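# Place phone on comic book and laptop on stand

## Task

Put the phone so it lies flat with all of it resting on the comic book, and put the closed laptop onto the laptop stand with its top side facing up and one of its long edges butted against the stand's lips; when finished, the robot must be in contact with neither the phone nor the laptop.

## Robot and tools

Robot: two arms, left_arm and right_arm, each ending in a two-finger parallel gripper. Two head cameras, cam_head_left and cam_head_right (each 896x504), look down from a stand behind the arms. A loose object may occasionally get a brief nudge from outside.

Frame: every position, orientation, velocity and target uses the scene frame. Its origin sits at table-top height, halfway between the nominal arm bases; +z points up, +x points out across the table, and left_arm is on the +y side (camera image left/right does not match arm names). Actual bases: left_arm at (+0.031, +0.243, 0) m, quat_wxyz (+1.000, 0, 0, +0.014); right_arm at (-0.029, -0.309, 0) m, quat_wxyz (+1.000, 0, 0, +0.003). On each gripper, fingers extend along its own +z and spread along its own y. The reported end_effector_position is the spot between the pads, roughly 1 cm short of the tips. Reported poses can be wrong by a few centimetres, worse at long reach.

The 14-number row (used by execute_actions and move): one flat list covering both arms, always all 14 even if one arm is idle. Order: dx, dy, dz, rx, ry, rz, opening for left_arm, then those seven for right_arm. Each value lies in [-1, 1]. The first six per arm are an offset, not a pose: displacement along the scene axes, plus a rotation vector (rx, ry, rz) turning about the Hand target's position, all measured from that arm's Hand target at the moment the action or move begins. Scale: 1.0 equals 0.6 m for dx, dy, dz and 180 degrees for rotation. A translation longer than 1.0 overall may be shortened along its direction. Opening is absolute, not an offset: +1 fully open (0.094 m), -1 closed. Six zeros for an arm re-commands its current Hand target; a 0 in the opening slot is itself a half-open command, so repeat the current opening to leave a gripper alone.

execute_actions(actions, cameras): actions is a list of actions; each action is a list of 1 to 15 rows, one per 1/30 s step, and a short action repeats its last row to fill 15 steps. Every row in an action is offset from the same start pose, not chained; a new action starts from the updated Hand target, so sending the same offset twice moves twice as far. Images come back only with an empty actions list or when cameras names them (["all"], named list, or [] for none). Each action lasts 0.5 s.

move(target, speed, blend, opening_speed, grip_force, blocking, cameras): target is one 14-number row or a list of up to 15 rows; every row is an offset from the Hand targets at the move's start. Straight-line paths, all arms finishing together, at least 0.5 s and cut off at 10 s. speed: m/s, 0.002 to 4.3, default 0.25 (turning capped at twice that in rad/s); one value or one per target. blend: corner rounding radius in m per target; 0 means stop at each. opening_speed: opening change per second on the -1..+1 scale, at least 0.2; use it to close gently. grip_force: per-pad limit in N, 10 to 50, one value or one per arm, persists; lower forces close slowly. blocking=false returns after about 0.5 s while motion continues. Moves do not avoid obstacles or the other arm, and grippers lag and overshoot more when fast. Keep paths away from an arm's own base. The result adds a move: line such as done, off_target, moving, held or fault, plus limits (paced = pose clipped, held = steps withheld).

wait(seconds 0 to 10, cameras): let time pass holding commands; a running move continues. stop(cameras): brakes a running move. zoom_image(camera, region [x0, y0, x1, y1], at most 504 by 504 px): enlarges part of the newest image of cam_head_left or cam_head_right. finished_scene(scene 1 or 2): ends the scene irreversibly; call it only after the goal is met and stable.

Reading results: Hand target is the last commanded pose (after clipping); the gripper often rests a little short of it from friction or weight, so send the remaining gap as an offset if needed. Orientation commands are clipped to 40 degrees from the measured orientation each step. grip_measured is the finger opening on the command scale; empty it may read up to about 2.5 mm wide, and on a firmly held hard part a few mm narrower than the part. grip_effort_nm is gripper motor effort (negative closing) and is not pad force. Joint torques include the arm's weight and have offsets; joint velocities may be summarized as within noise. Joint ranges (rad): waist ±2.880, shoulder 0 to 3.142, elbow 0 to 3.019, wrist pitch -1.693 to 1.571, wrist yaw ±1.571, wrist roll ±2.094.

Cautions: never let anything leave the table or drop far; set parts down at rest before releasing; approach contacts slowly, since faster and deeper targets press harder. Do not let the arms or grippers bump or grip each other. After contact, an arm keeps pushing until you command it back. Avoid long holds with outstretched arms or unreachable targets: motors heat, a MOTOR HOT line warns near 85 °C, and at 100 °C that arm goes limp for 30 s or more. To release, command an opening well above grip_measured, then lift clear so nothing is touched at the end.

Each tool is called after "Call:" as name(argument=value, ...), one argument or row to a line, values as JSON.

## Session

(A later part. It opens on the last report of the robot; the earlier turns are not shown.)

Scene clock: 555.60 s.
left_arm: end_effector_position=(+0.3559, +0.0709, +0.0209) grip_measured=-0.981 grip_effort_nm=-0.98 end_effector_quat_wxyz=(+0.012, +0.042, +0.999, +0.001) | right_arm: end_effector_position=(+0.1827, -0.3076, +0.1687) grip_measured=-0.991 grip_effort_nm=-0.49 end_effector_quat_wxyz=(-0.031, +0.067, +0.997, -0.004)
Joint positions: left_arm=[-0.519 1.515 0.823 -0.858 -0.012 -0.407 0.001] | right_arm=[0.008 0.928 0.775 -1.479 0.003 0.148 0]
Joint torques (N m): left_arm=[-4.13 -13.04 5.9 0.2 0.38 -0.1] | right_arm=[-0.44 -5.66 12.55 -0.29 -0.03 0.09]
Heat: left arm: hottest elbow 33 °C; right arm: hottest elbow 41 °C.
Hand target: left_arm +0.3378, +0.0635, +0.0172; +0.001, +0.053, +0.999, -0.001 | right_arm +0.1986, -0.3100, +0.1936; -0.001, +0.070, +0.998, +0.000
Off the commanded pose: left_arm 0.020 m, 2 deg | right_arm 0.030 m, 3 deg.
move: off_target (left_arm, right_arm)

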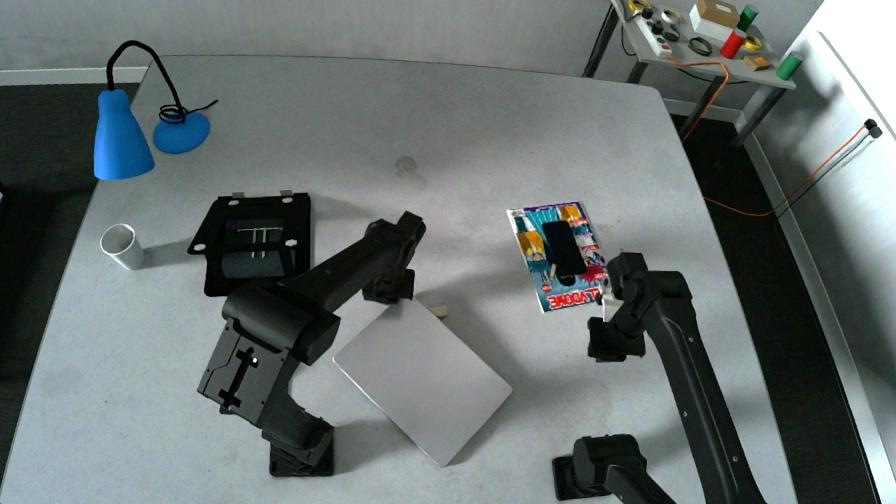

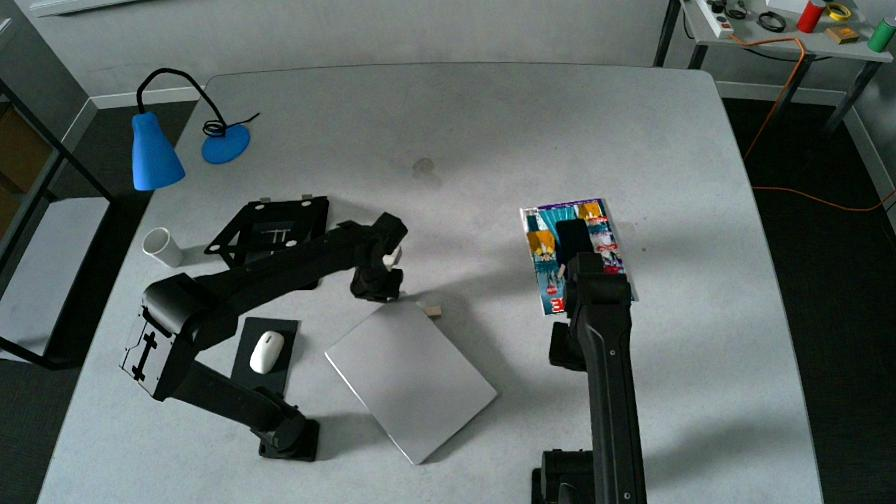

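Call:
move(
  target=[
    [0.05,0.05,0.05,0,0,0,-1, -0.05,0.2,0,0,0,0,-1],
    [0.18,0.25,0.35,0,0,0,-1, -0.155,0.35,-0.1,0,0,0,-1],
  ],
  speed=0.15,
  blend=0.02,
  cameras=["all"],
)

Call:
zoom_image(
  camera="cam_head_left",
  region=[320, 280, 530, 490],
)

Call:
zoom_image(
  camera="cam_head_right",
  region=[310, 280, 520, 490],
)

Scene clock: 605.73 s.
left_arm: end_effector_position=(+0.4253, +0.2110, +0.2061) grip_measured=-0.981 grip_effort_nm=-0.98 end_effector_quat_wxyz=(-0.021, +0.055, +0.998, +0.002) | right_arm: end_effector_position=(+0.1089, -0.1003, +0.1421) grip_measured=-0.991 grip_effort_nm=-0.49 end_effector_quat_wxyz=(+0.003, +0.072, +0.997, +0.008)
Joint positions: left_arm=[-0.109 1.413 1.252 -1.452 -0.002 0.029 0.001] | right_arm=[0.982 1.007 0.75 -1.298 -0.003 1.133 0]
Joint torques (N m): left_arm=[-0.79 -11.22 16.64 -0.09 0.08 0.07] | right_arm=[1.49 -4.84 7.12 0.51 0.15 0.24]
Heat: left arm: hottest elbow 32 °C; right arm: hottest elbow 43 °C.
Hand target: left_arm +0.4458, +0.2134, +0.2272; +0.001, +0.054, +0.999, -0.001 | right_arm +0.1057, -0.0999, +0.1336; -0.001, +0.070, +0.998, +0.000
Off the commanded pose: left_arm 0.030 m, 3 deg | right_arm 0.009 m, 1 deg.
move: off_target (left_arm)

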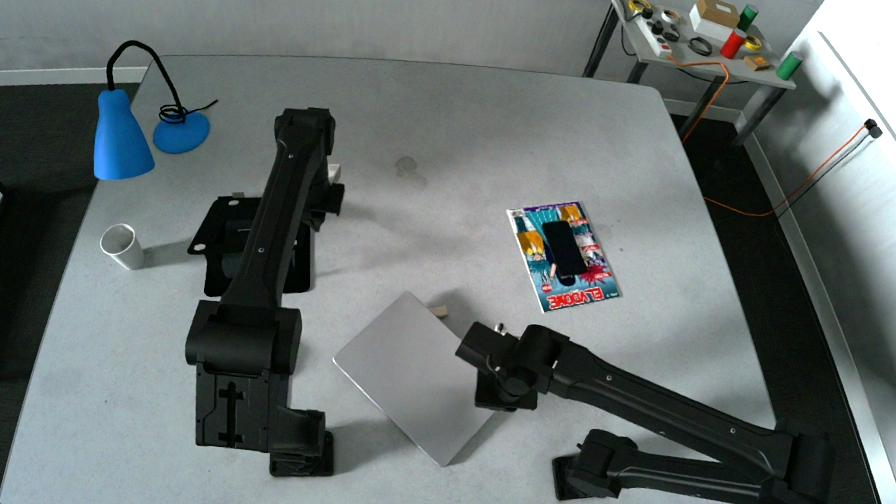

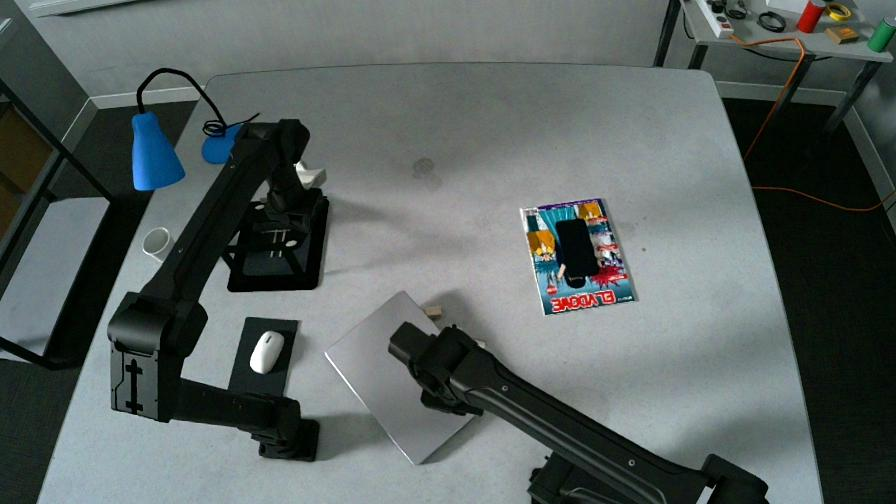

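Scaled by 2.400.

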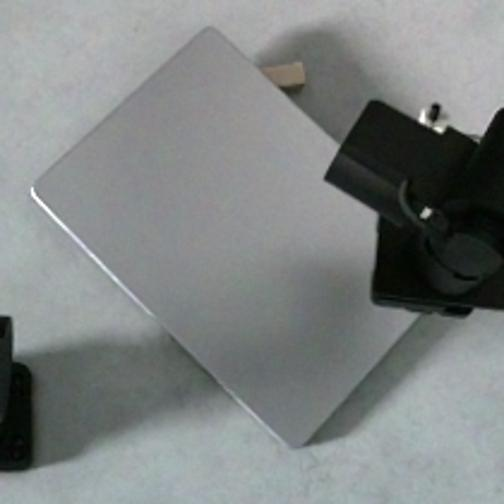

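Scaled by 2.400.

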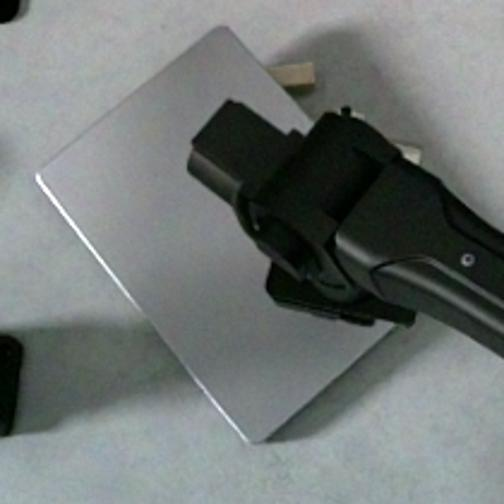

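Call:
move(
  target=[
    [0,0,0,0,0,0,-1, -0.01,0,-0.2,0,0,0,-1],
    [0,0,0,0,0,0,-1, 0.16,0.02,-0.2,0,0,0,-1],
  ],
  speed=0.1,
  cameras=["all"],
)

Call:
zoom_image(
  camera="cam_head_left",
  region=[320, 270, 530, 480],
)

Scene clock: 612.03 s.
left_arm: end_effector_position=(+0.4253, +0.2110, +0.2061) grip_measured=-0.981 grip_effort_nm=-0.99 end_effector_quat_wxyz=(-0.021, +0.055, +0.998, +0.002) | right_arm: end_effector_position=(+0.1715, -0.0973, +0.0261) grip_measured=-0.991 grip_effort_nm=-0.49 end_effector_quat_wxyz=(-0.018, +0.058, +0.998, +0.000)
Joint positions: left_arm=[-0.109 1.413 1.252 -1.452 -0.002 0.03 0.001] | right_arm=[0.794 1.34 0.658 -0.913 -0.027 0.916 0]
Joint torques (N m): left_arm=[-0.91 -11.93 16.62 -0.06 0.09 0.08] | right_arm=[-1.73 -3.55 9.11 2.1 0.98 0.1]
Heat: left arm: hottest elbow 34 °C; right arm: hottest elbow 43 °C.
Hand target: left_arm +0.4458, +0.2134, +0.2272; +0.001, +0.054, +0.999, -0.001 | right_arm +0.2017, -0.0880, +0.0136; -0.001, +0.070, +0.998, +0.000
Off the commanded pose: left_arm 0.030 m, 3 deg | right_arm 0.034 m, 2 deg.
move: off_target (left_arm, right_arm)

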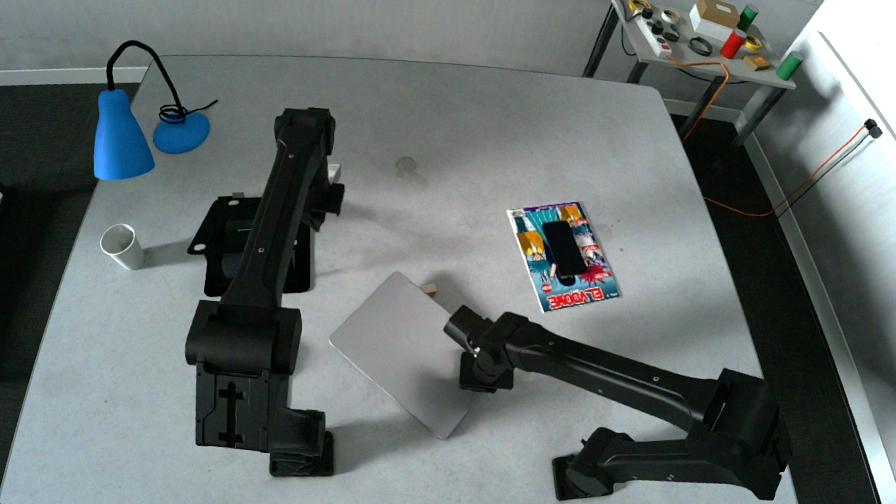

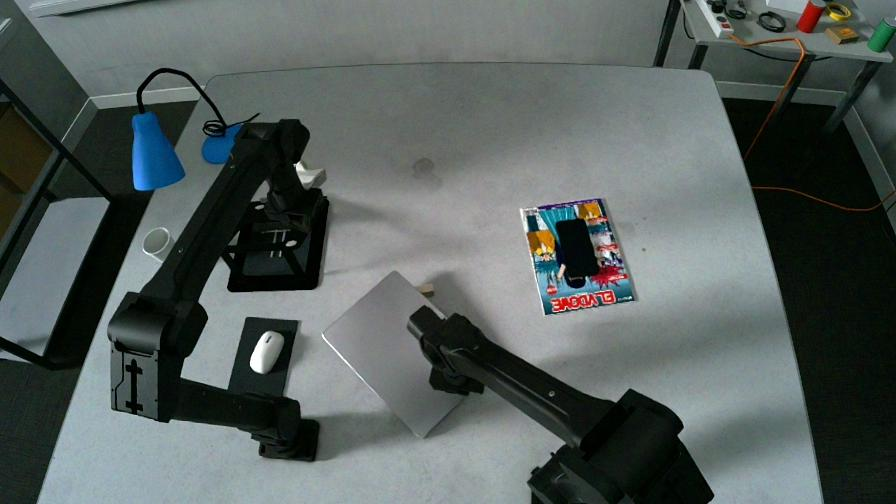

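Scaled by 2.400.

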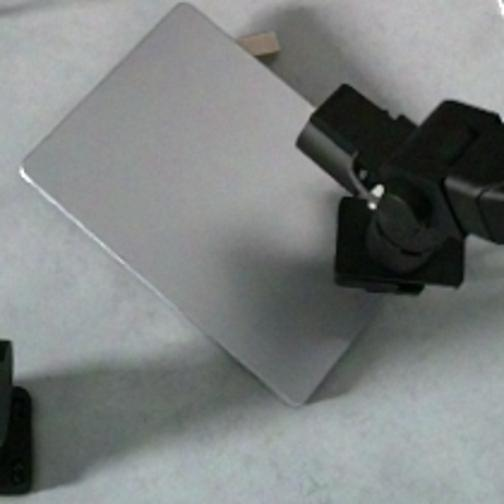

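Call:
move(
  target=[
    [0.02,-0.06,-0.15,0,0,0,-1, -0.05,-0.04,0.0,0,0,0,-1],
    [0.02,-0.06,-0.345,0,0,0,-1, -0.1,-0.1,0.2,0,0,0,-1],
    [0.0,-0.39,-0.345,0,0,0,-1, -0.1,-0.2,0.2,0,0,0,-1],
  ],
  speed=0.1,
  cameras=["all"],
)

Call:
zoom_image(
  camera="cam_head_left",
  region=[320, 250, 530, 460],
)

Scene clock: 638.07 s.
left_arm: end_effector_position=(+0.4303, -0.0030, +0.0124) grip_measured=-0.981 grip_effort_nm=-0.98 end_effector_quat_wxyz=(-0.010, +0.051, +0.999, +0.006) | right_arm: end_effector_position=(+0.1434, -0.2038, +0.1328) grip_measured=-0.991 grip_effort_nm=-0.49 end_effector_quat_wxyz=(+0.000, +0.067, +0.998, +0.000)
Joint positions: left_arm=[-0.579 1.781 1.147 -0.96 0 -0.448 0.001] | right_arm=[0.546 0.869 0.65 -1.352 -0.001 0.687 0]
Joint torques (N m): left_arm=[-2.2 -14.74 13.59 0.03 0.02 -0.05] | right_arm=[-0.32 -5.07 7.83 -0.21 0.07 0.12]
Motor temperatures (°C): left_arm=[23 28 38 24 27 24 29] | right_arm=[27 32 42 25 26 23 25]
Heat: left arm: hottest elbow 38 °C; right arm: hottest elbow 42 °C.
Hand target: left_arm +0.4458, -0.0206, +0.0201; +0.001, +0.054, +0.999, -0.001 | right_arm +0.1416, -0.2080, +0.1336; -0.001, +0.070, +0.998, +0.000
Off the commanded pose: left_arm 0.025 m, 2 deg | right_arm 0.005 m, 0 deg.
move: off_target (left_arm)

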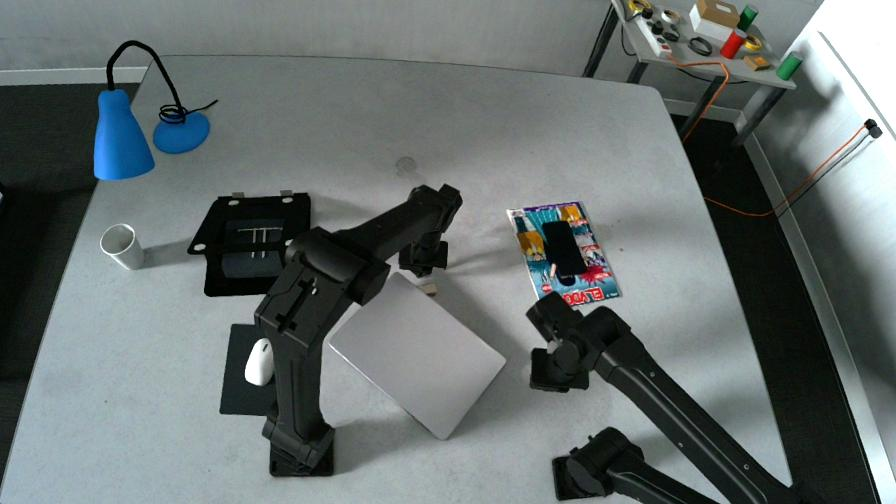

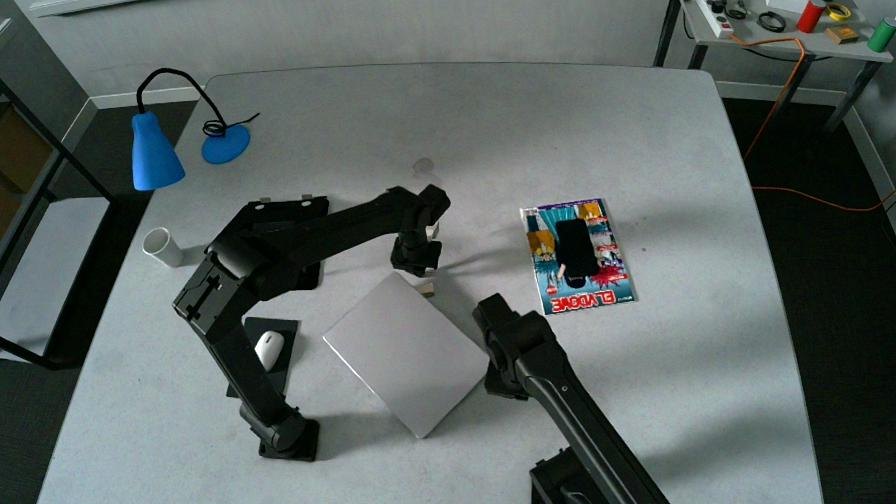

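Scaled by 2.400.

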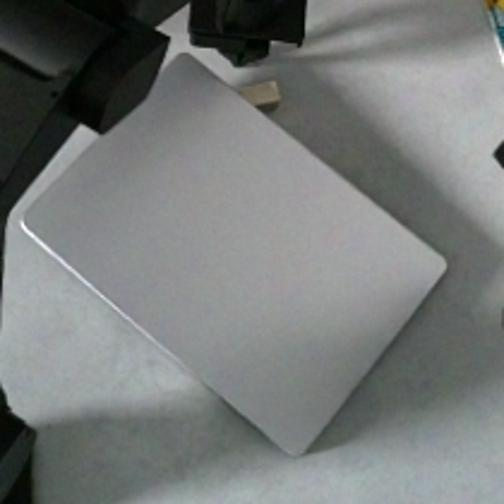

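Call:
zoom_image(
  camera="cam_head_left",
  region=[400, 260, 460, 320],
)

Call:
zoom_image(
  camera="cam_head_right",
  region=[400, 260, 460, 320],
)

Call:
zoom_image(
  camera="cam_head_left",
  region=[420, 350, 520, 450],
)

Call:
zoom_image(
  camera="cam_head_right",
  region=[310, 320, 430, 440],
)

Scaled by 8.400.

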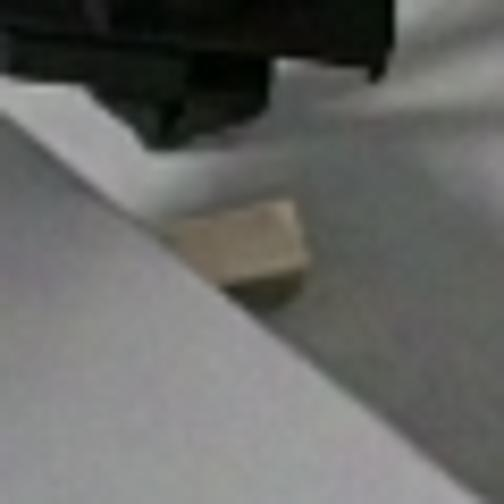

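Scaled by 8.400.

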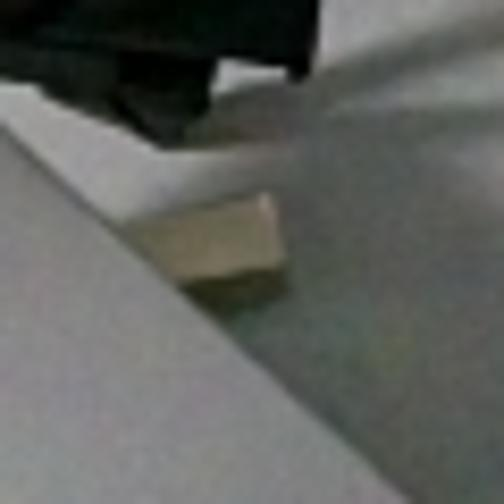

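Scaled by 5.040.

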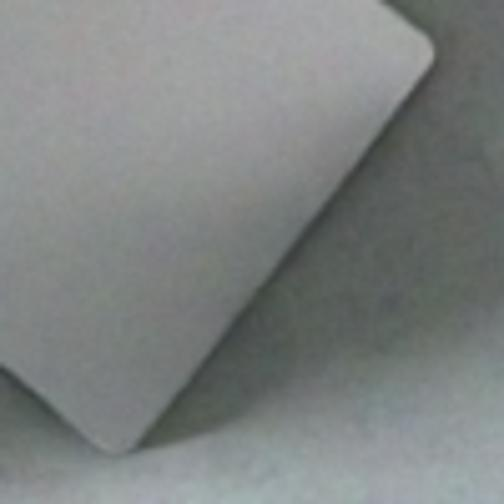

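Scaled by 4.200.

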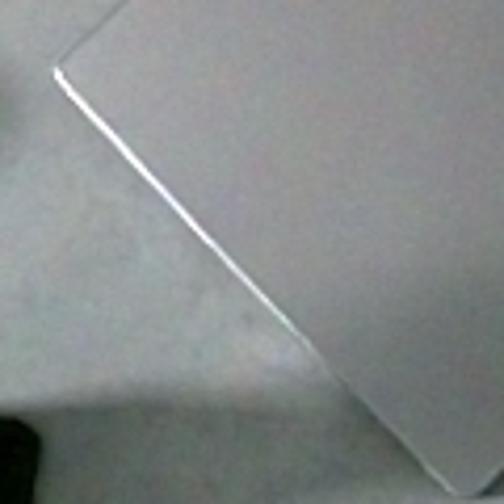

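Call:
move(
  target=[
    [-0.03,0.02,0.0,0,0,0,-1, 0,0,0.0,0,0,0,-1],
    [-0.08,0.24,0.0,0,0,0,-1, 0,0,0.0,0,0,0,-1],
  ],
  speed=0.08,
  cameras=["all"],
)

Call:
zoom_image(
  camera="cam_head_left",
  region=[320, 250, 530, 460],
)

Scene clock: 659.23 s.
left_arm: end_effector_position=(+0.4069, +0.1126, +0.0229) grip_measured=-0.981 grip_effort_nm=-0.98 end_effector_quat_wxyz=(+0.009, +0.057, +0.998, -0.005) | right_arm: end_effector_position=(+0.1434, -0.2038, +0.1328) grip_measured=-0.991 grip_effort_nm=-0.49 end_effector_quat_wxyz=(+0.000, +0.067, +0.998, +0.000)
Joint positions: left_arm=[-0.359 1.583 0.912 -0.881 0.005 -0.216 0.001] | right_arm=[0.546 0.869 0.65 -1.352 -0.001 0.686 0]
Joint torques (N m): left_arm=[-0.26 -14.51 6.23 0.23 -0.2 0.11] | right_arm=[-0.38 -5.01 7.86 -0.2 0.06 0.09]
Heat: left arm: hottest elbow 36 °C; right arm: hottest elbow 41 °C.
Hand target: left_arm +0.3977, +0.1235, +0.0201; +0.001, +0.053, +0.999, -0.001 | right_arm +0.1416, -0.2080, +0.1336; -0.001, +0.070, +0.998, +0.000
Off the commanded pose: left_arm 0.014 m, 1 deg | right_arm 0.005 m, 0 deg.
move: off_target (left_arm)

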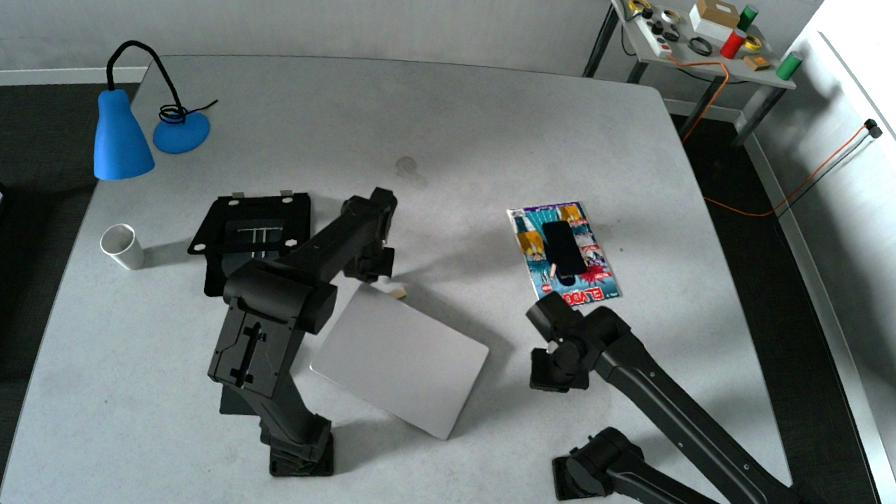

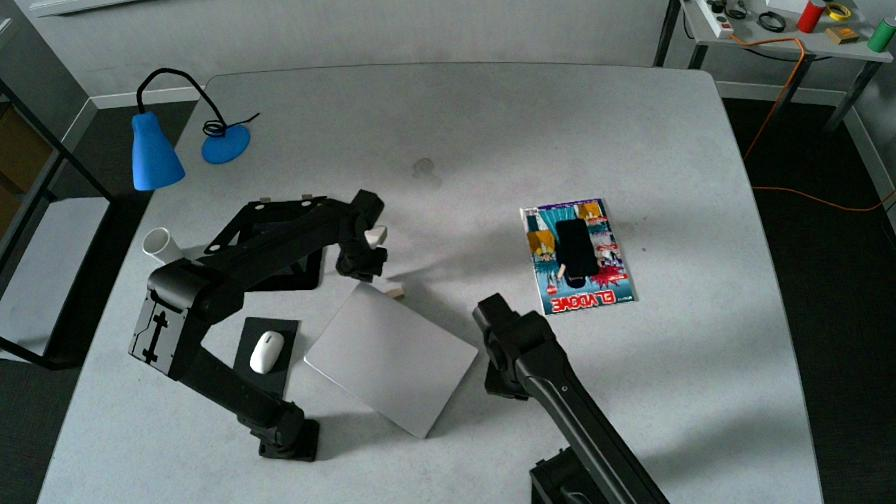

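Scaled by 2.400.

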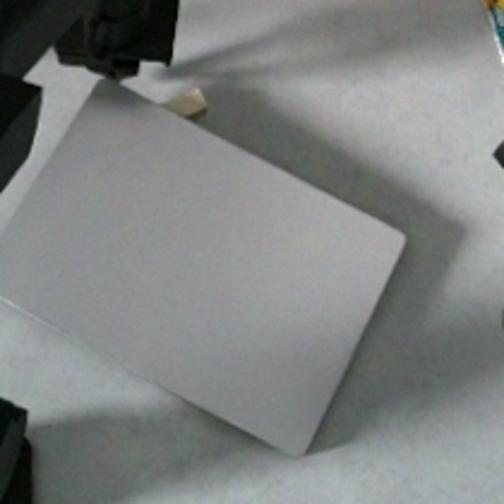

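Call:
move(
  target=[
    [0,0.02,0.06,0,0,0,-1, 0.01,0.13,-0.05,0,0,0,-1],
    [0,0.02,0.15,0,0,0,-1, 0.01,0.13,-0.2,0,0,0,-1],
    [0,0.02,0.15,0,0,0,-1, 0.28,0.17,-0.2,0,0,0,-1],
  ],
  speed=0.1,
  cameras=["all"],
)

Call:
zoom_image(
  camera="cam_head_left",
  region=[310, 250, 520, 460],
)

Scene clock: 670.27 s.
left_arm: end_effector_position=(+0.3730, +0.1394, +0.0842) grip_measured=-0.981 grip_effort_nm=-0.98 end_effector_quat_wxyz=(-0.031, +0.054, +0.998, +0.008) | right_arm: end_effector_position=(+0.2792, -0.1232, +0.0110) grip_measured=-0.991 grip_effort_nm=-0.49 end_effector_quat_wxyz=(-0.018, +0.068, +0.997, -0.016)
Joint positions: left_arm=[-0.321 1.436 0.936 -1.134 -0.001 -0.184 0.001] | right_arm=[0.542 1.556 0.837 -0.899 0.005 0.685 0]
Joint torques (N m): left_arm=[-0.56 -13.27 14.71 -0.09 0.02 0.07] | right_arm=[0.03 -9.88 10.91 0.8 -0.12 0.18]
Heat: left arm: hottest elbow 36 °C; right arm: hottest elbow 40 °C.
Hand target: left_arm +0.3977, +0.1355, +0.1101; +0.001, +0.053, +0.999, -0.001 | right_arm +0.3097, -0.1060, +0.0137; -0.001, +0.070, +0.998, +0.000
Off the commanded pose: left_arm 0.036 m, 4 deg | right_arm 0.035 m, 3 deg.
move: off_target (left_arm, right_arm)

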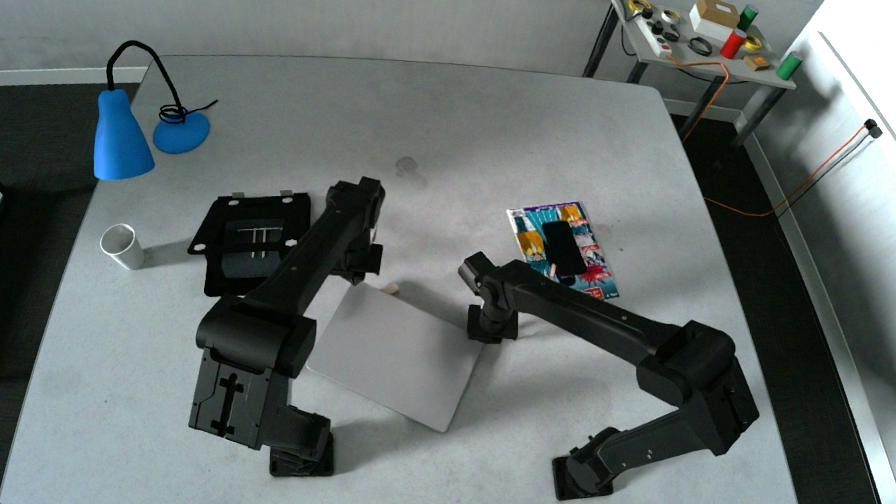

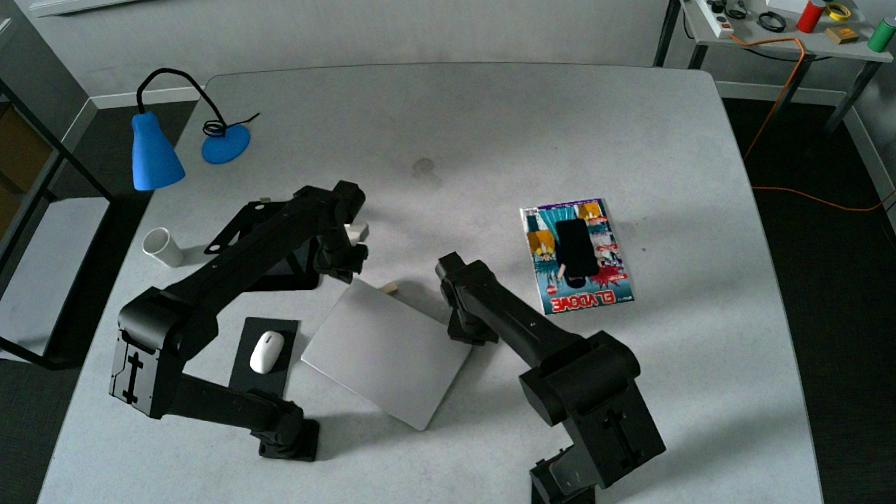

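Scaled by 2.400.

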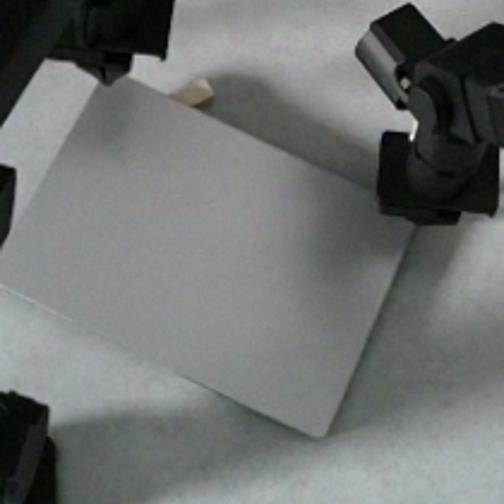

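Call:
move(
  target=[
    [0,0,0.05,0,0,0,-1, 0.0,-0.03,0.0,0,0,0,-1],
    [0.08,0.13,0.2,0,0,0,-1, -0.1,-0.05,0.2,0,0,0,-1],
    [0.08,0.13,0.2,0,0,0,-1, -0.44,0.225,0.2,0,0,0,-1],
    [0.08,0.13,0.2,0,0,0,-1, -0.44,0.225,0.0,0,0,0,-1],
  ],
  speed=0.12,
  blend=0.02,
  cameras=["all"],
)

Call:
zoom_image(
  camera="cam_head_left",
  region=[310, 270, 520, 480],
)

Scene clock: 681.20 s.
left_arm: end_effector_position=(+0.4250, +0.2100, +0.2078) grip_measured=-0.981 grip_effort_nm=-0.98 end_effector_quat_wxyz=(-0.023, +0.056, +0.998, +0.001) | right_arm: end_effector_position=(+0.0505, +0.0317, +0.0228) grip_measured=-0.991 grip_effort_nm=-0.49 end_effector_quat_wxyz=(+0.000, +0.072, +0.997, +0.009)
Joint positions: left_arm=[-0.111 1.414 1.257 -1.46 -0.001 0.03 0.001] | right_arm=[1.337 1.471 0.78 -0.863 -0.003 1.487 0]
Joint torques (N m): left_arm=[-0.5 -12.04 16.91 -0.06 0.05 0.09] | right_arm=[1.38 -10.4 5.68 0.49 0.16 0.23]
Heat: left arm: hottest elbow 37 °C; right arm: hottest elbow 40 °C.
Hand target: left_arm +0.4456, +0.2135, +0.2301; +0.001, +0.053, +0.999, -0.001 | right_arm +0.0457, +0.0289, +0.0136; -0.001, +0.070, +0.998, +0.000
Off the commanded pose: left_arm 0.031 m, 3 deg | right_arm 0.011 m, 1 deg.
move: off_target (left_arm, right_arm); blend cut to 0.0149 m at target 1

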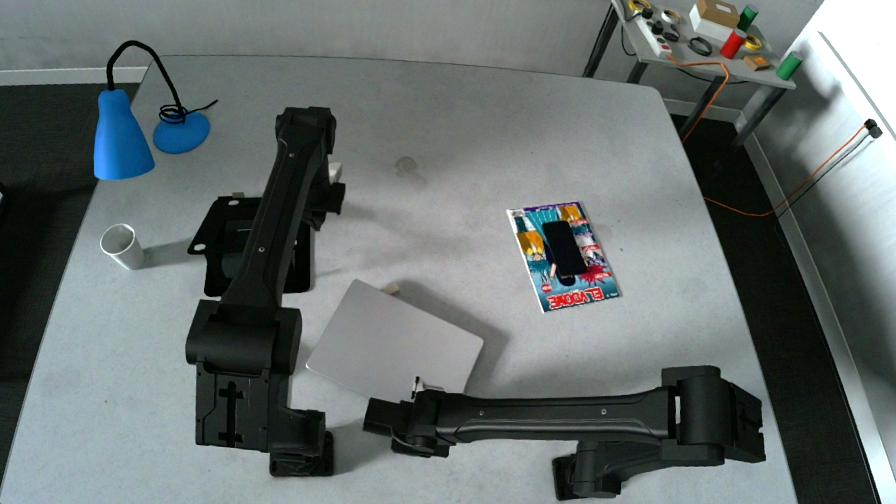

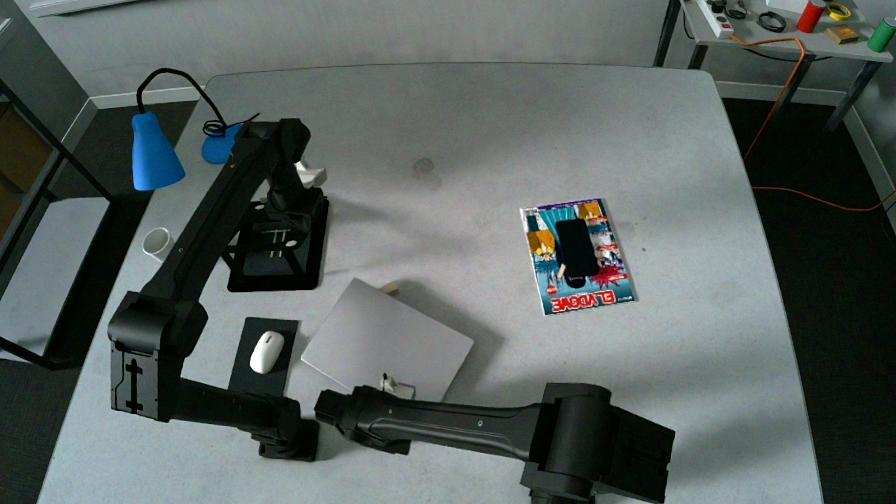

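Scaled by 2.400.

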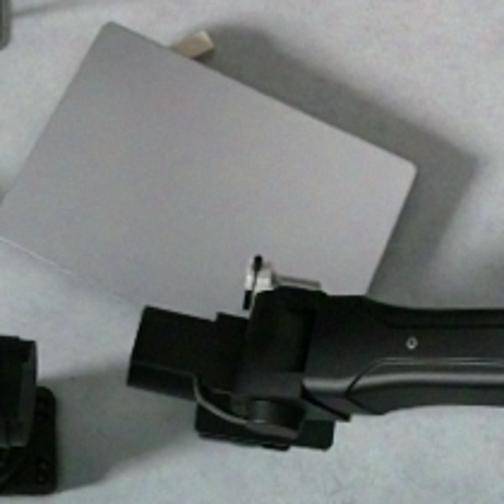

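Call:
move(
  target=[0,0,0,0,0,0,-1, 0.42,-0.03,0.0,0,0,0,-1],
  speed=0.1,
  cameras=["all"],
)

Call:
zoom_image(
  camera="cam_head_left",
  region=[310, 220, 520, 430],
)

Scene clock: 686.40 s.
left_arm: end_effector_position=(+0.4250, +0.2100, +0.2078) grip_measured=-0.981 grip_effort_nm=-0.98 end_effector_quat_wxyz=(-0.023, +0.056, +0.998, +0.001) | right_arm: end_effector_position=(+0.2698, -0.0008, +0.0127) grip_measured=-0.991 grip_effort_nm=-0.49 end_effector_quat_wxyz=(-0.014, +0.063, +0.998, -0.008)
Joint positions: left_arm=[-0.111 1.414 1.257 -1.46 -0.001 0.03 0.001] | right_arm=[0.793 1.698 1.029 -0.931 -0.011 0.925 0]
Joint torques (N m): left_arm=[-0.5 -12.34 16.65 0.05 0.05 0.12] | right_arm=[-1.08 -13.27 10.77 0.34 0.43 0.05]
Heat: left arm: hottest elbow 38 °C; right arm: hottest elbow 40 °C.
Hand target: left_arm +0.4456, +0.2135, +0.2301; +0.001, +0.053, +0.999, -0.001 | right_arm +0.2976, +0.0110, +0.0135; -0.001, +0.070, +0.998, +0.000
Off the commanded pose: left_arm 0.031 m, 3 deg | right_arm 0.030 m, 2 deg.
move: off_target (left_arm, right_arm)

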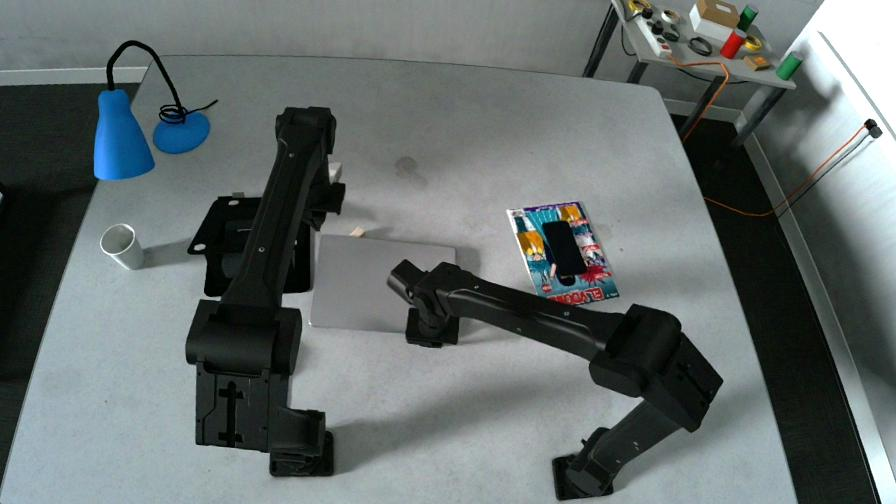

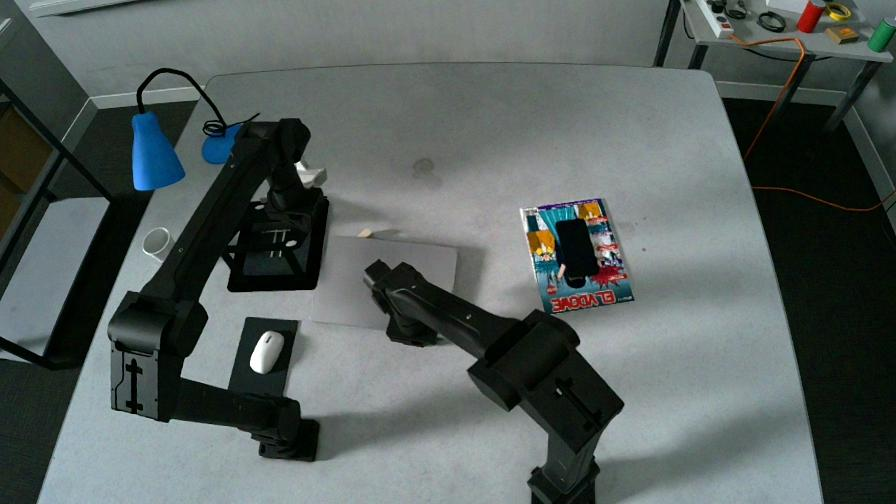

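Scaled by 2.400.

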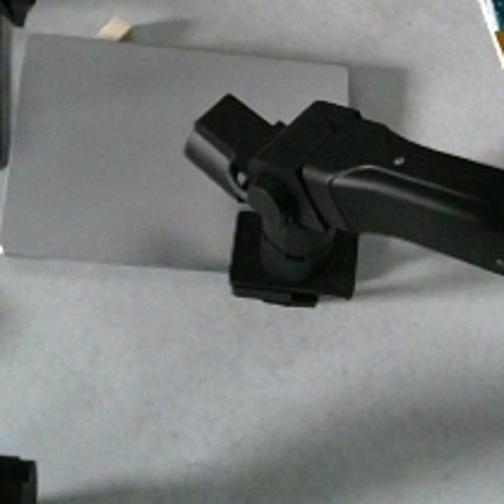

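Call:
move(
  target=[
    [0,0,0,0,0,0,-1, -0.1,0.0,0.0,0,0,0,-1],
    [0,0,0.0,0,0,0,-1, -0.1,0.07,0.0,0,0,0,-1],
    [0,0,0,0,0,0,-1, 0.17,0.07,0.0,0,0,0,-1],
  ],
  speed=0.1,
  cameras=["all"],
)

Call:
zoom_image(
  camera="cam_head_left",
  region=[300, 200, 510, 410],
)

Scene clock: 701.67 s.
left_arm: end_effector_position=(+0.4250, +0.2100, +0.2078) grip_measured=-0.981 grip_effort_nm=-0.98 end_effector_quat_wxyz=(-0.023, +0.056, +0.998, +0.001) | right_arm: end_effector_position=(+0.3689, +0.0447, +0.0144) grip_measured=-0.991 grip_effort_nm=-0.49 end_effector_quat_wxyz=(-0.015, +0.063, +0.998, -0.008)
Joint positions: left_arm=[-0.111 1.414 1.257 -1.46 -0.001 0.03 0.001] | right_arm=[0.72 1.922 1.369 -1.052 -0.01 0.85 0]
Joint torques (N m): left_arm=[-0.67 -11.81 16.79 -0.32 0.08 0.12] | right_arm=[-1.08 -17.14 11.92 0.13 0.37 0.1]
Heat: left arm: hottest elbow 41 °C; right arm: hottest elbow 42 °C.
Hand target: left_arm +0.4456, +0.2135, +0.2301; +0.001, +0.053, +0.999, -0.001 | right_arm +0.3996, +0.0531, +0.0137; -0.001, +0.070, +0.998, +0.000
Off the commanded pose: left_arm 0.031 m, 3 deg | right_arm 0.032 m, 2 deg.
move: off_target (left_arm, right_arm)

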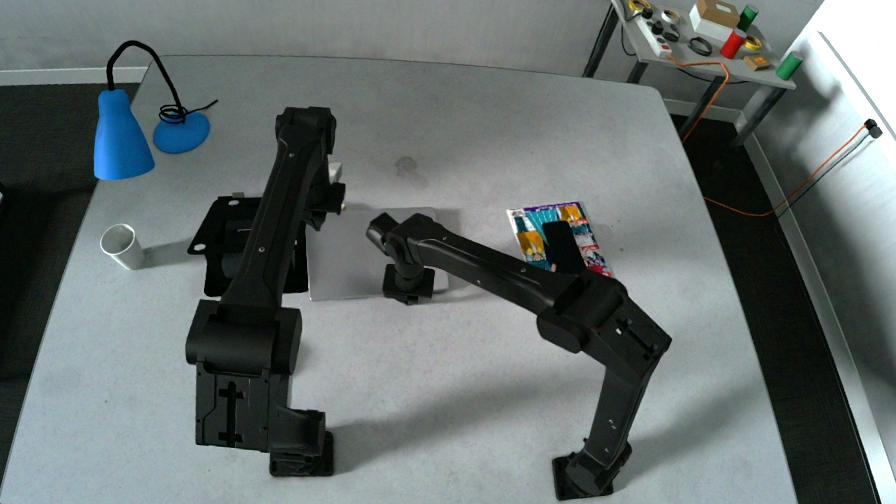

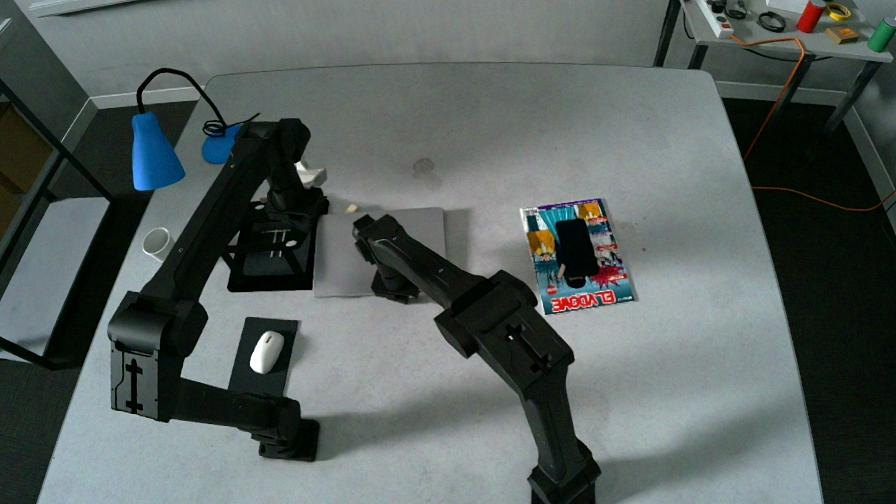

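Scaled by 2.400.

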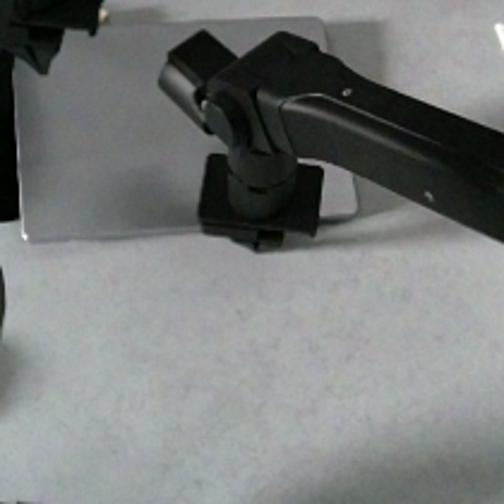

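Call:
move(
  target=[
    [-0.05,0.0,0.15,0,0,0,-1, -0.08,0.0,0.0,0,0,0,-1],
    [-0.35,0.12,0.25,0,0,0,-1, -0.15,-0.3,0.2,0,0,0,-1],
  ],
  speed=0.15,
  blend=0.02,
  cameras=["all"],
)

Call:
zoom_image(
  camera="cam_head_left",
  region=[180, 170, 480, 340],
)

Call:
zoom_image(
  camera="cam_head_right",
  region=[180, 170, 480, 340],
)

Scene clock: 709.37 s.
left_arm: end_effector_position=(+0.2387, +0.2828, +0.3845) grip_measured=-0.981 grip_effort_nm=-0.98 end_effector_quat_wxyz=(+0.192, +0.054, +0.979, +0.047) | right_arm: end_effector_position=(+0.3150, -0.1195, +0.1351) grip_measured=-0.991 grip_effort_nm=-0.49 end_effector_quat_wxyz=(+0.005, +0.069, +0.998, +0.004)
Joint positions: left_arm=[0.166 0.716 1.215 -1.673 0.003 0.304 0.001] | right_arm=[0.5 1.417 1.064 -1.205 -0.001 0.643 0]
Joint torques (N m): left_arm=[-0.44 -2.32 9.11 0.79 0.01 0.05] | right_arm=[-0.09 -14.62 6.86 -0.17 0.1 0.11]
Heat: left arm: hottest elbow 41 °C; right arm: hottest elbow 41 °C.
Hand target: left_arm +0.2357, +0.2855, +0.3801; +0.001, +0.054, +0.999, -0.001 | right_arm +0.3097, -0.1270, +0.1336; -0.001, +0.070, +0.998, +0.000
Off the commanded pose: left_arm 0.006 m, 23 deg | right_arm 0.009 m, 1 deg.
joint sent to its limit (left arm) — joint 4 (wrist pitch), lower limit. The joint targets are off in orientation, not in position.
move: off_target (left_arm)

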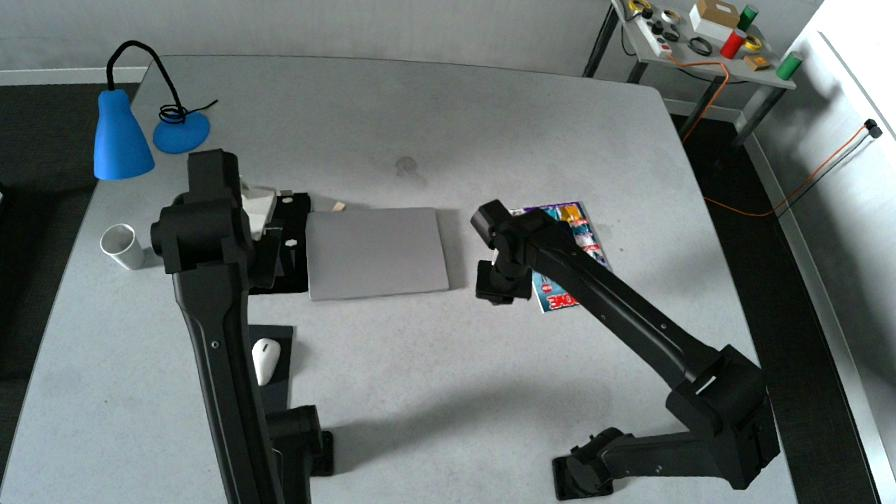

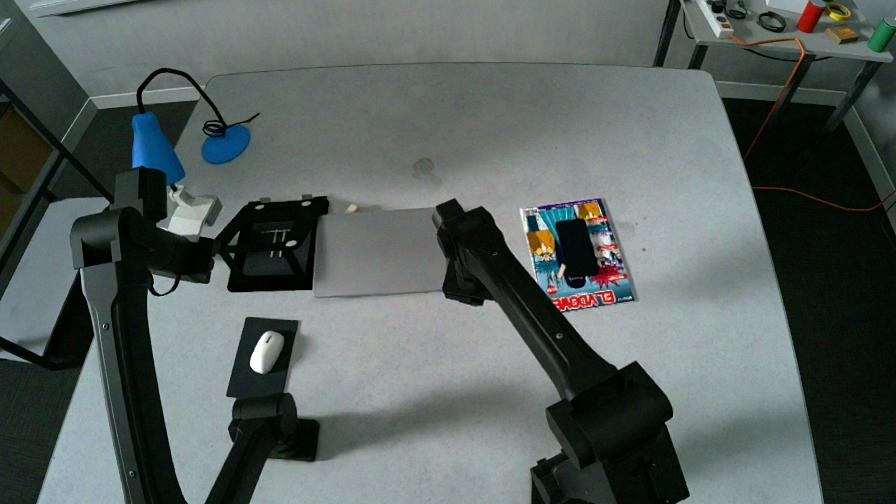

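Scaled by 1.680.

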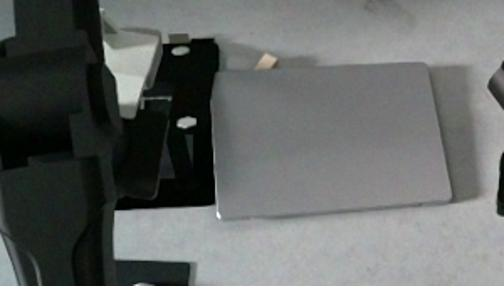

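Scaled by 1.680.

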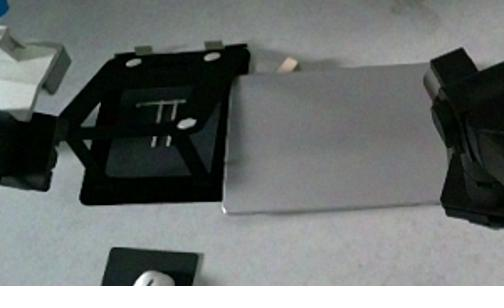

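Call:
move(
  target=[
    [0,0,0,0,0,0,-1, 0.0,0.385,0.0,0,0,0,-1],
    [0,0,0.0,0,0,0,-1, 0.0,0.385,-0.2,0,0,0,-1],
    [0,0,0,0,0,0,-1, 0.27,0.385,-0.2,0,0,0,-1],
  ],
  speed=0.1,
  cameras=["all"],
)

Call:
zoom_image(
  camera="cam_head_left",
  region=[270, 160, 480, 330],
)

Call:
zoom_image(
  camera="cam_head_right",
  region=[270, 160, 480, 330],
)

Scene clock: 749.97 s.
left_arm: end_effector_position=(+0.2387, +0.2828, +0.3845) grip_measured=-0.981 grip_effort_nm=-0.98 end_effector_quat_wxyz=(+0.192, +0.054, +0.979, +0.047) | right_arm: end_effector_position=(+0.4363, +0.0962, +0.0167) grip_measured=-0.991 grip_effort_nm=-0.49 end_effector_quat_wxyz=(-0.020, +0.062, +0.998, -0.013)
Joint positions: left_arm=[0.166 0.716 1.215 -1.673 0.003 0.305 0.001] | right_arm=[0.71 2.124 1.714 -1.207 -0.01 0.839 0]
Joint torques (N m): left_arm=[0.26 -0.91 9.07 0.72 -0.01 0.06] | right_arm=[-1.2 -20.78 13.03 0.68 0.41 0.08]
Heat: left arm: hottest elbow 35 °C; right arm: hottest elbow 41 °C.
Hand target: left_arm +0.2357, +0.2855, +0.3801; +0.001, +0.054, +0.999, -0.001 | right_arm +0.4717, +0.1040, +0.0137; -0.001, +0.070, +0.998, +0.000
Off the commanded pose: left_arm 0.006 m, 23 deg | right_arm 0.036 m, 3 deg.
joint sent to its limit (left arm) — joint 4 (wrist pitch), lower limit. The joint targets are off in orientation, not in position.
move: off_target (left_arm, right_arm)

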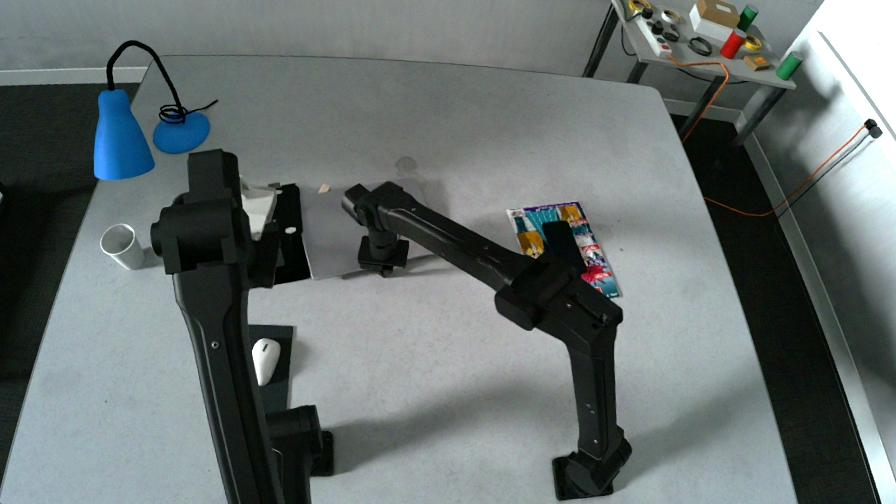

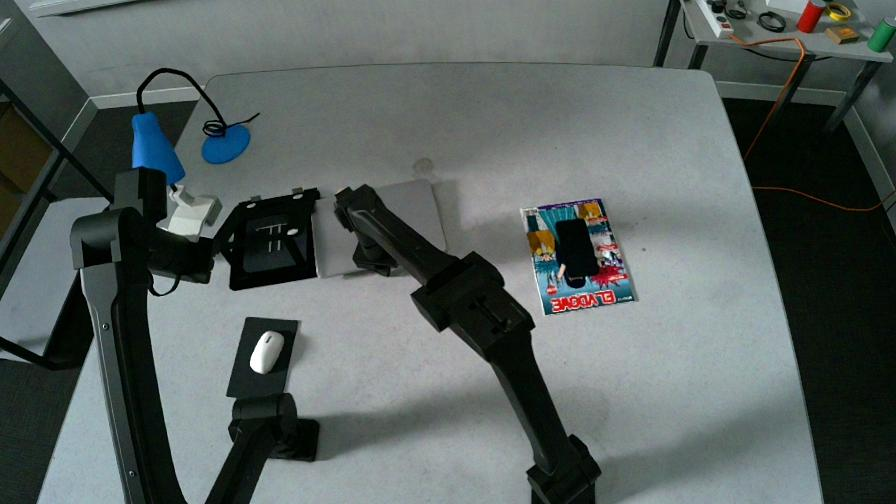

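Scaled by 2.400.

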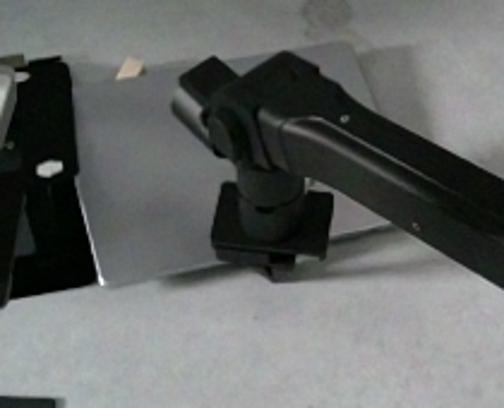

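Scaled by 2.400.

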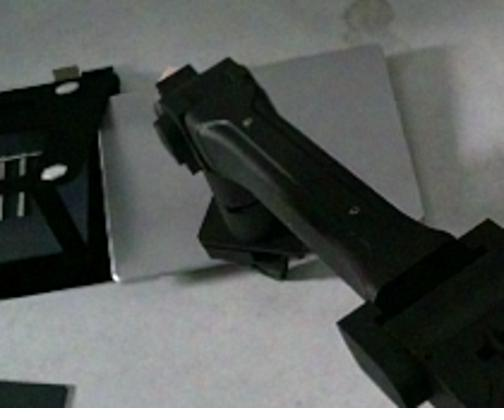

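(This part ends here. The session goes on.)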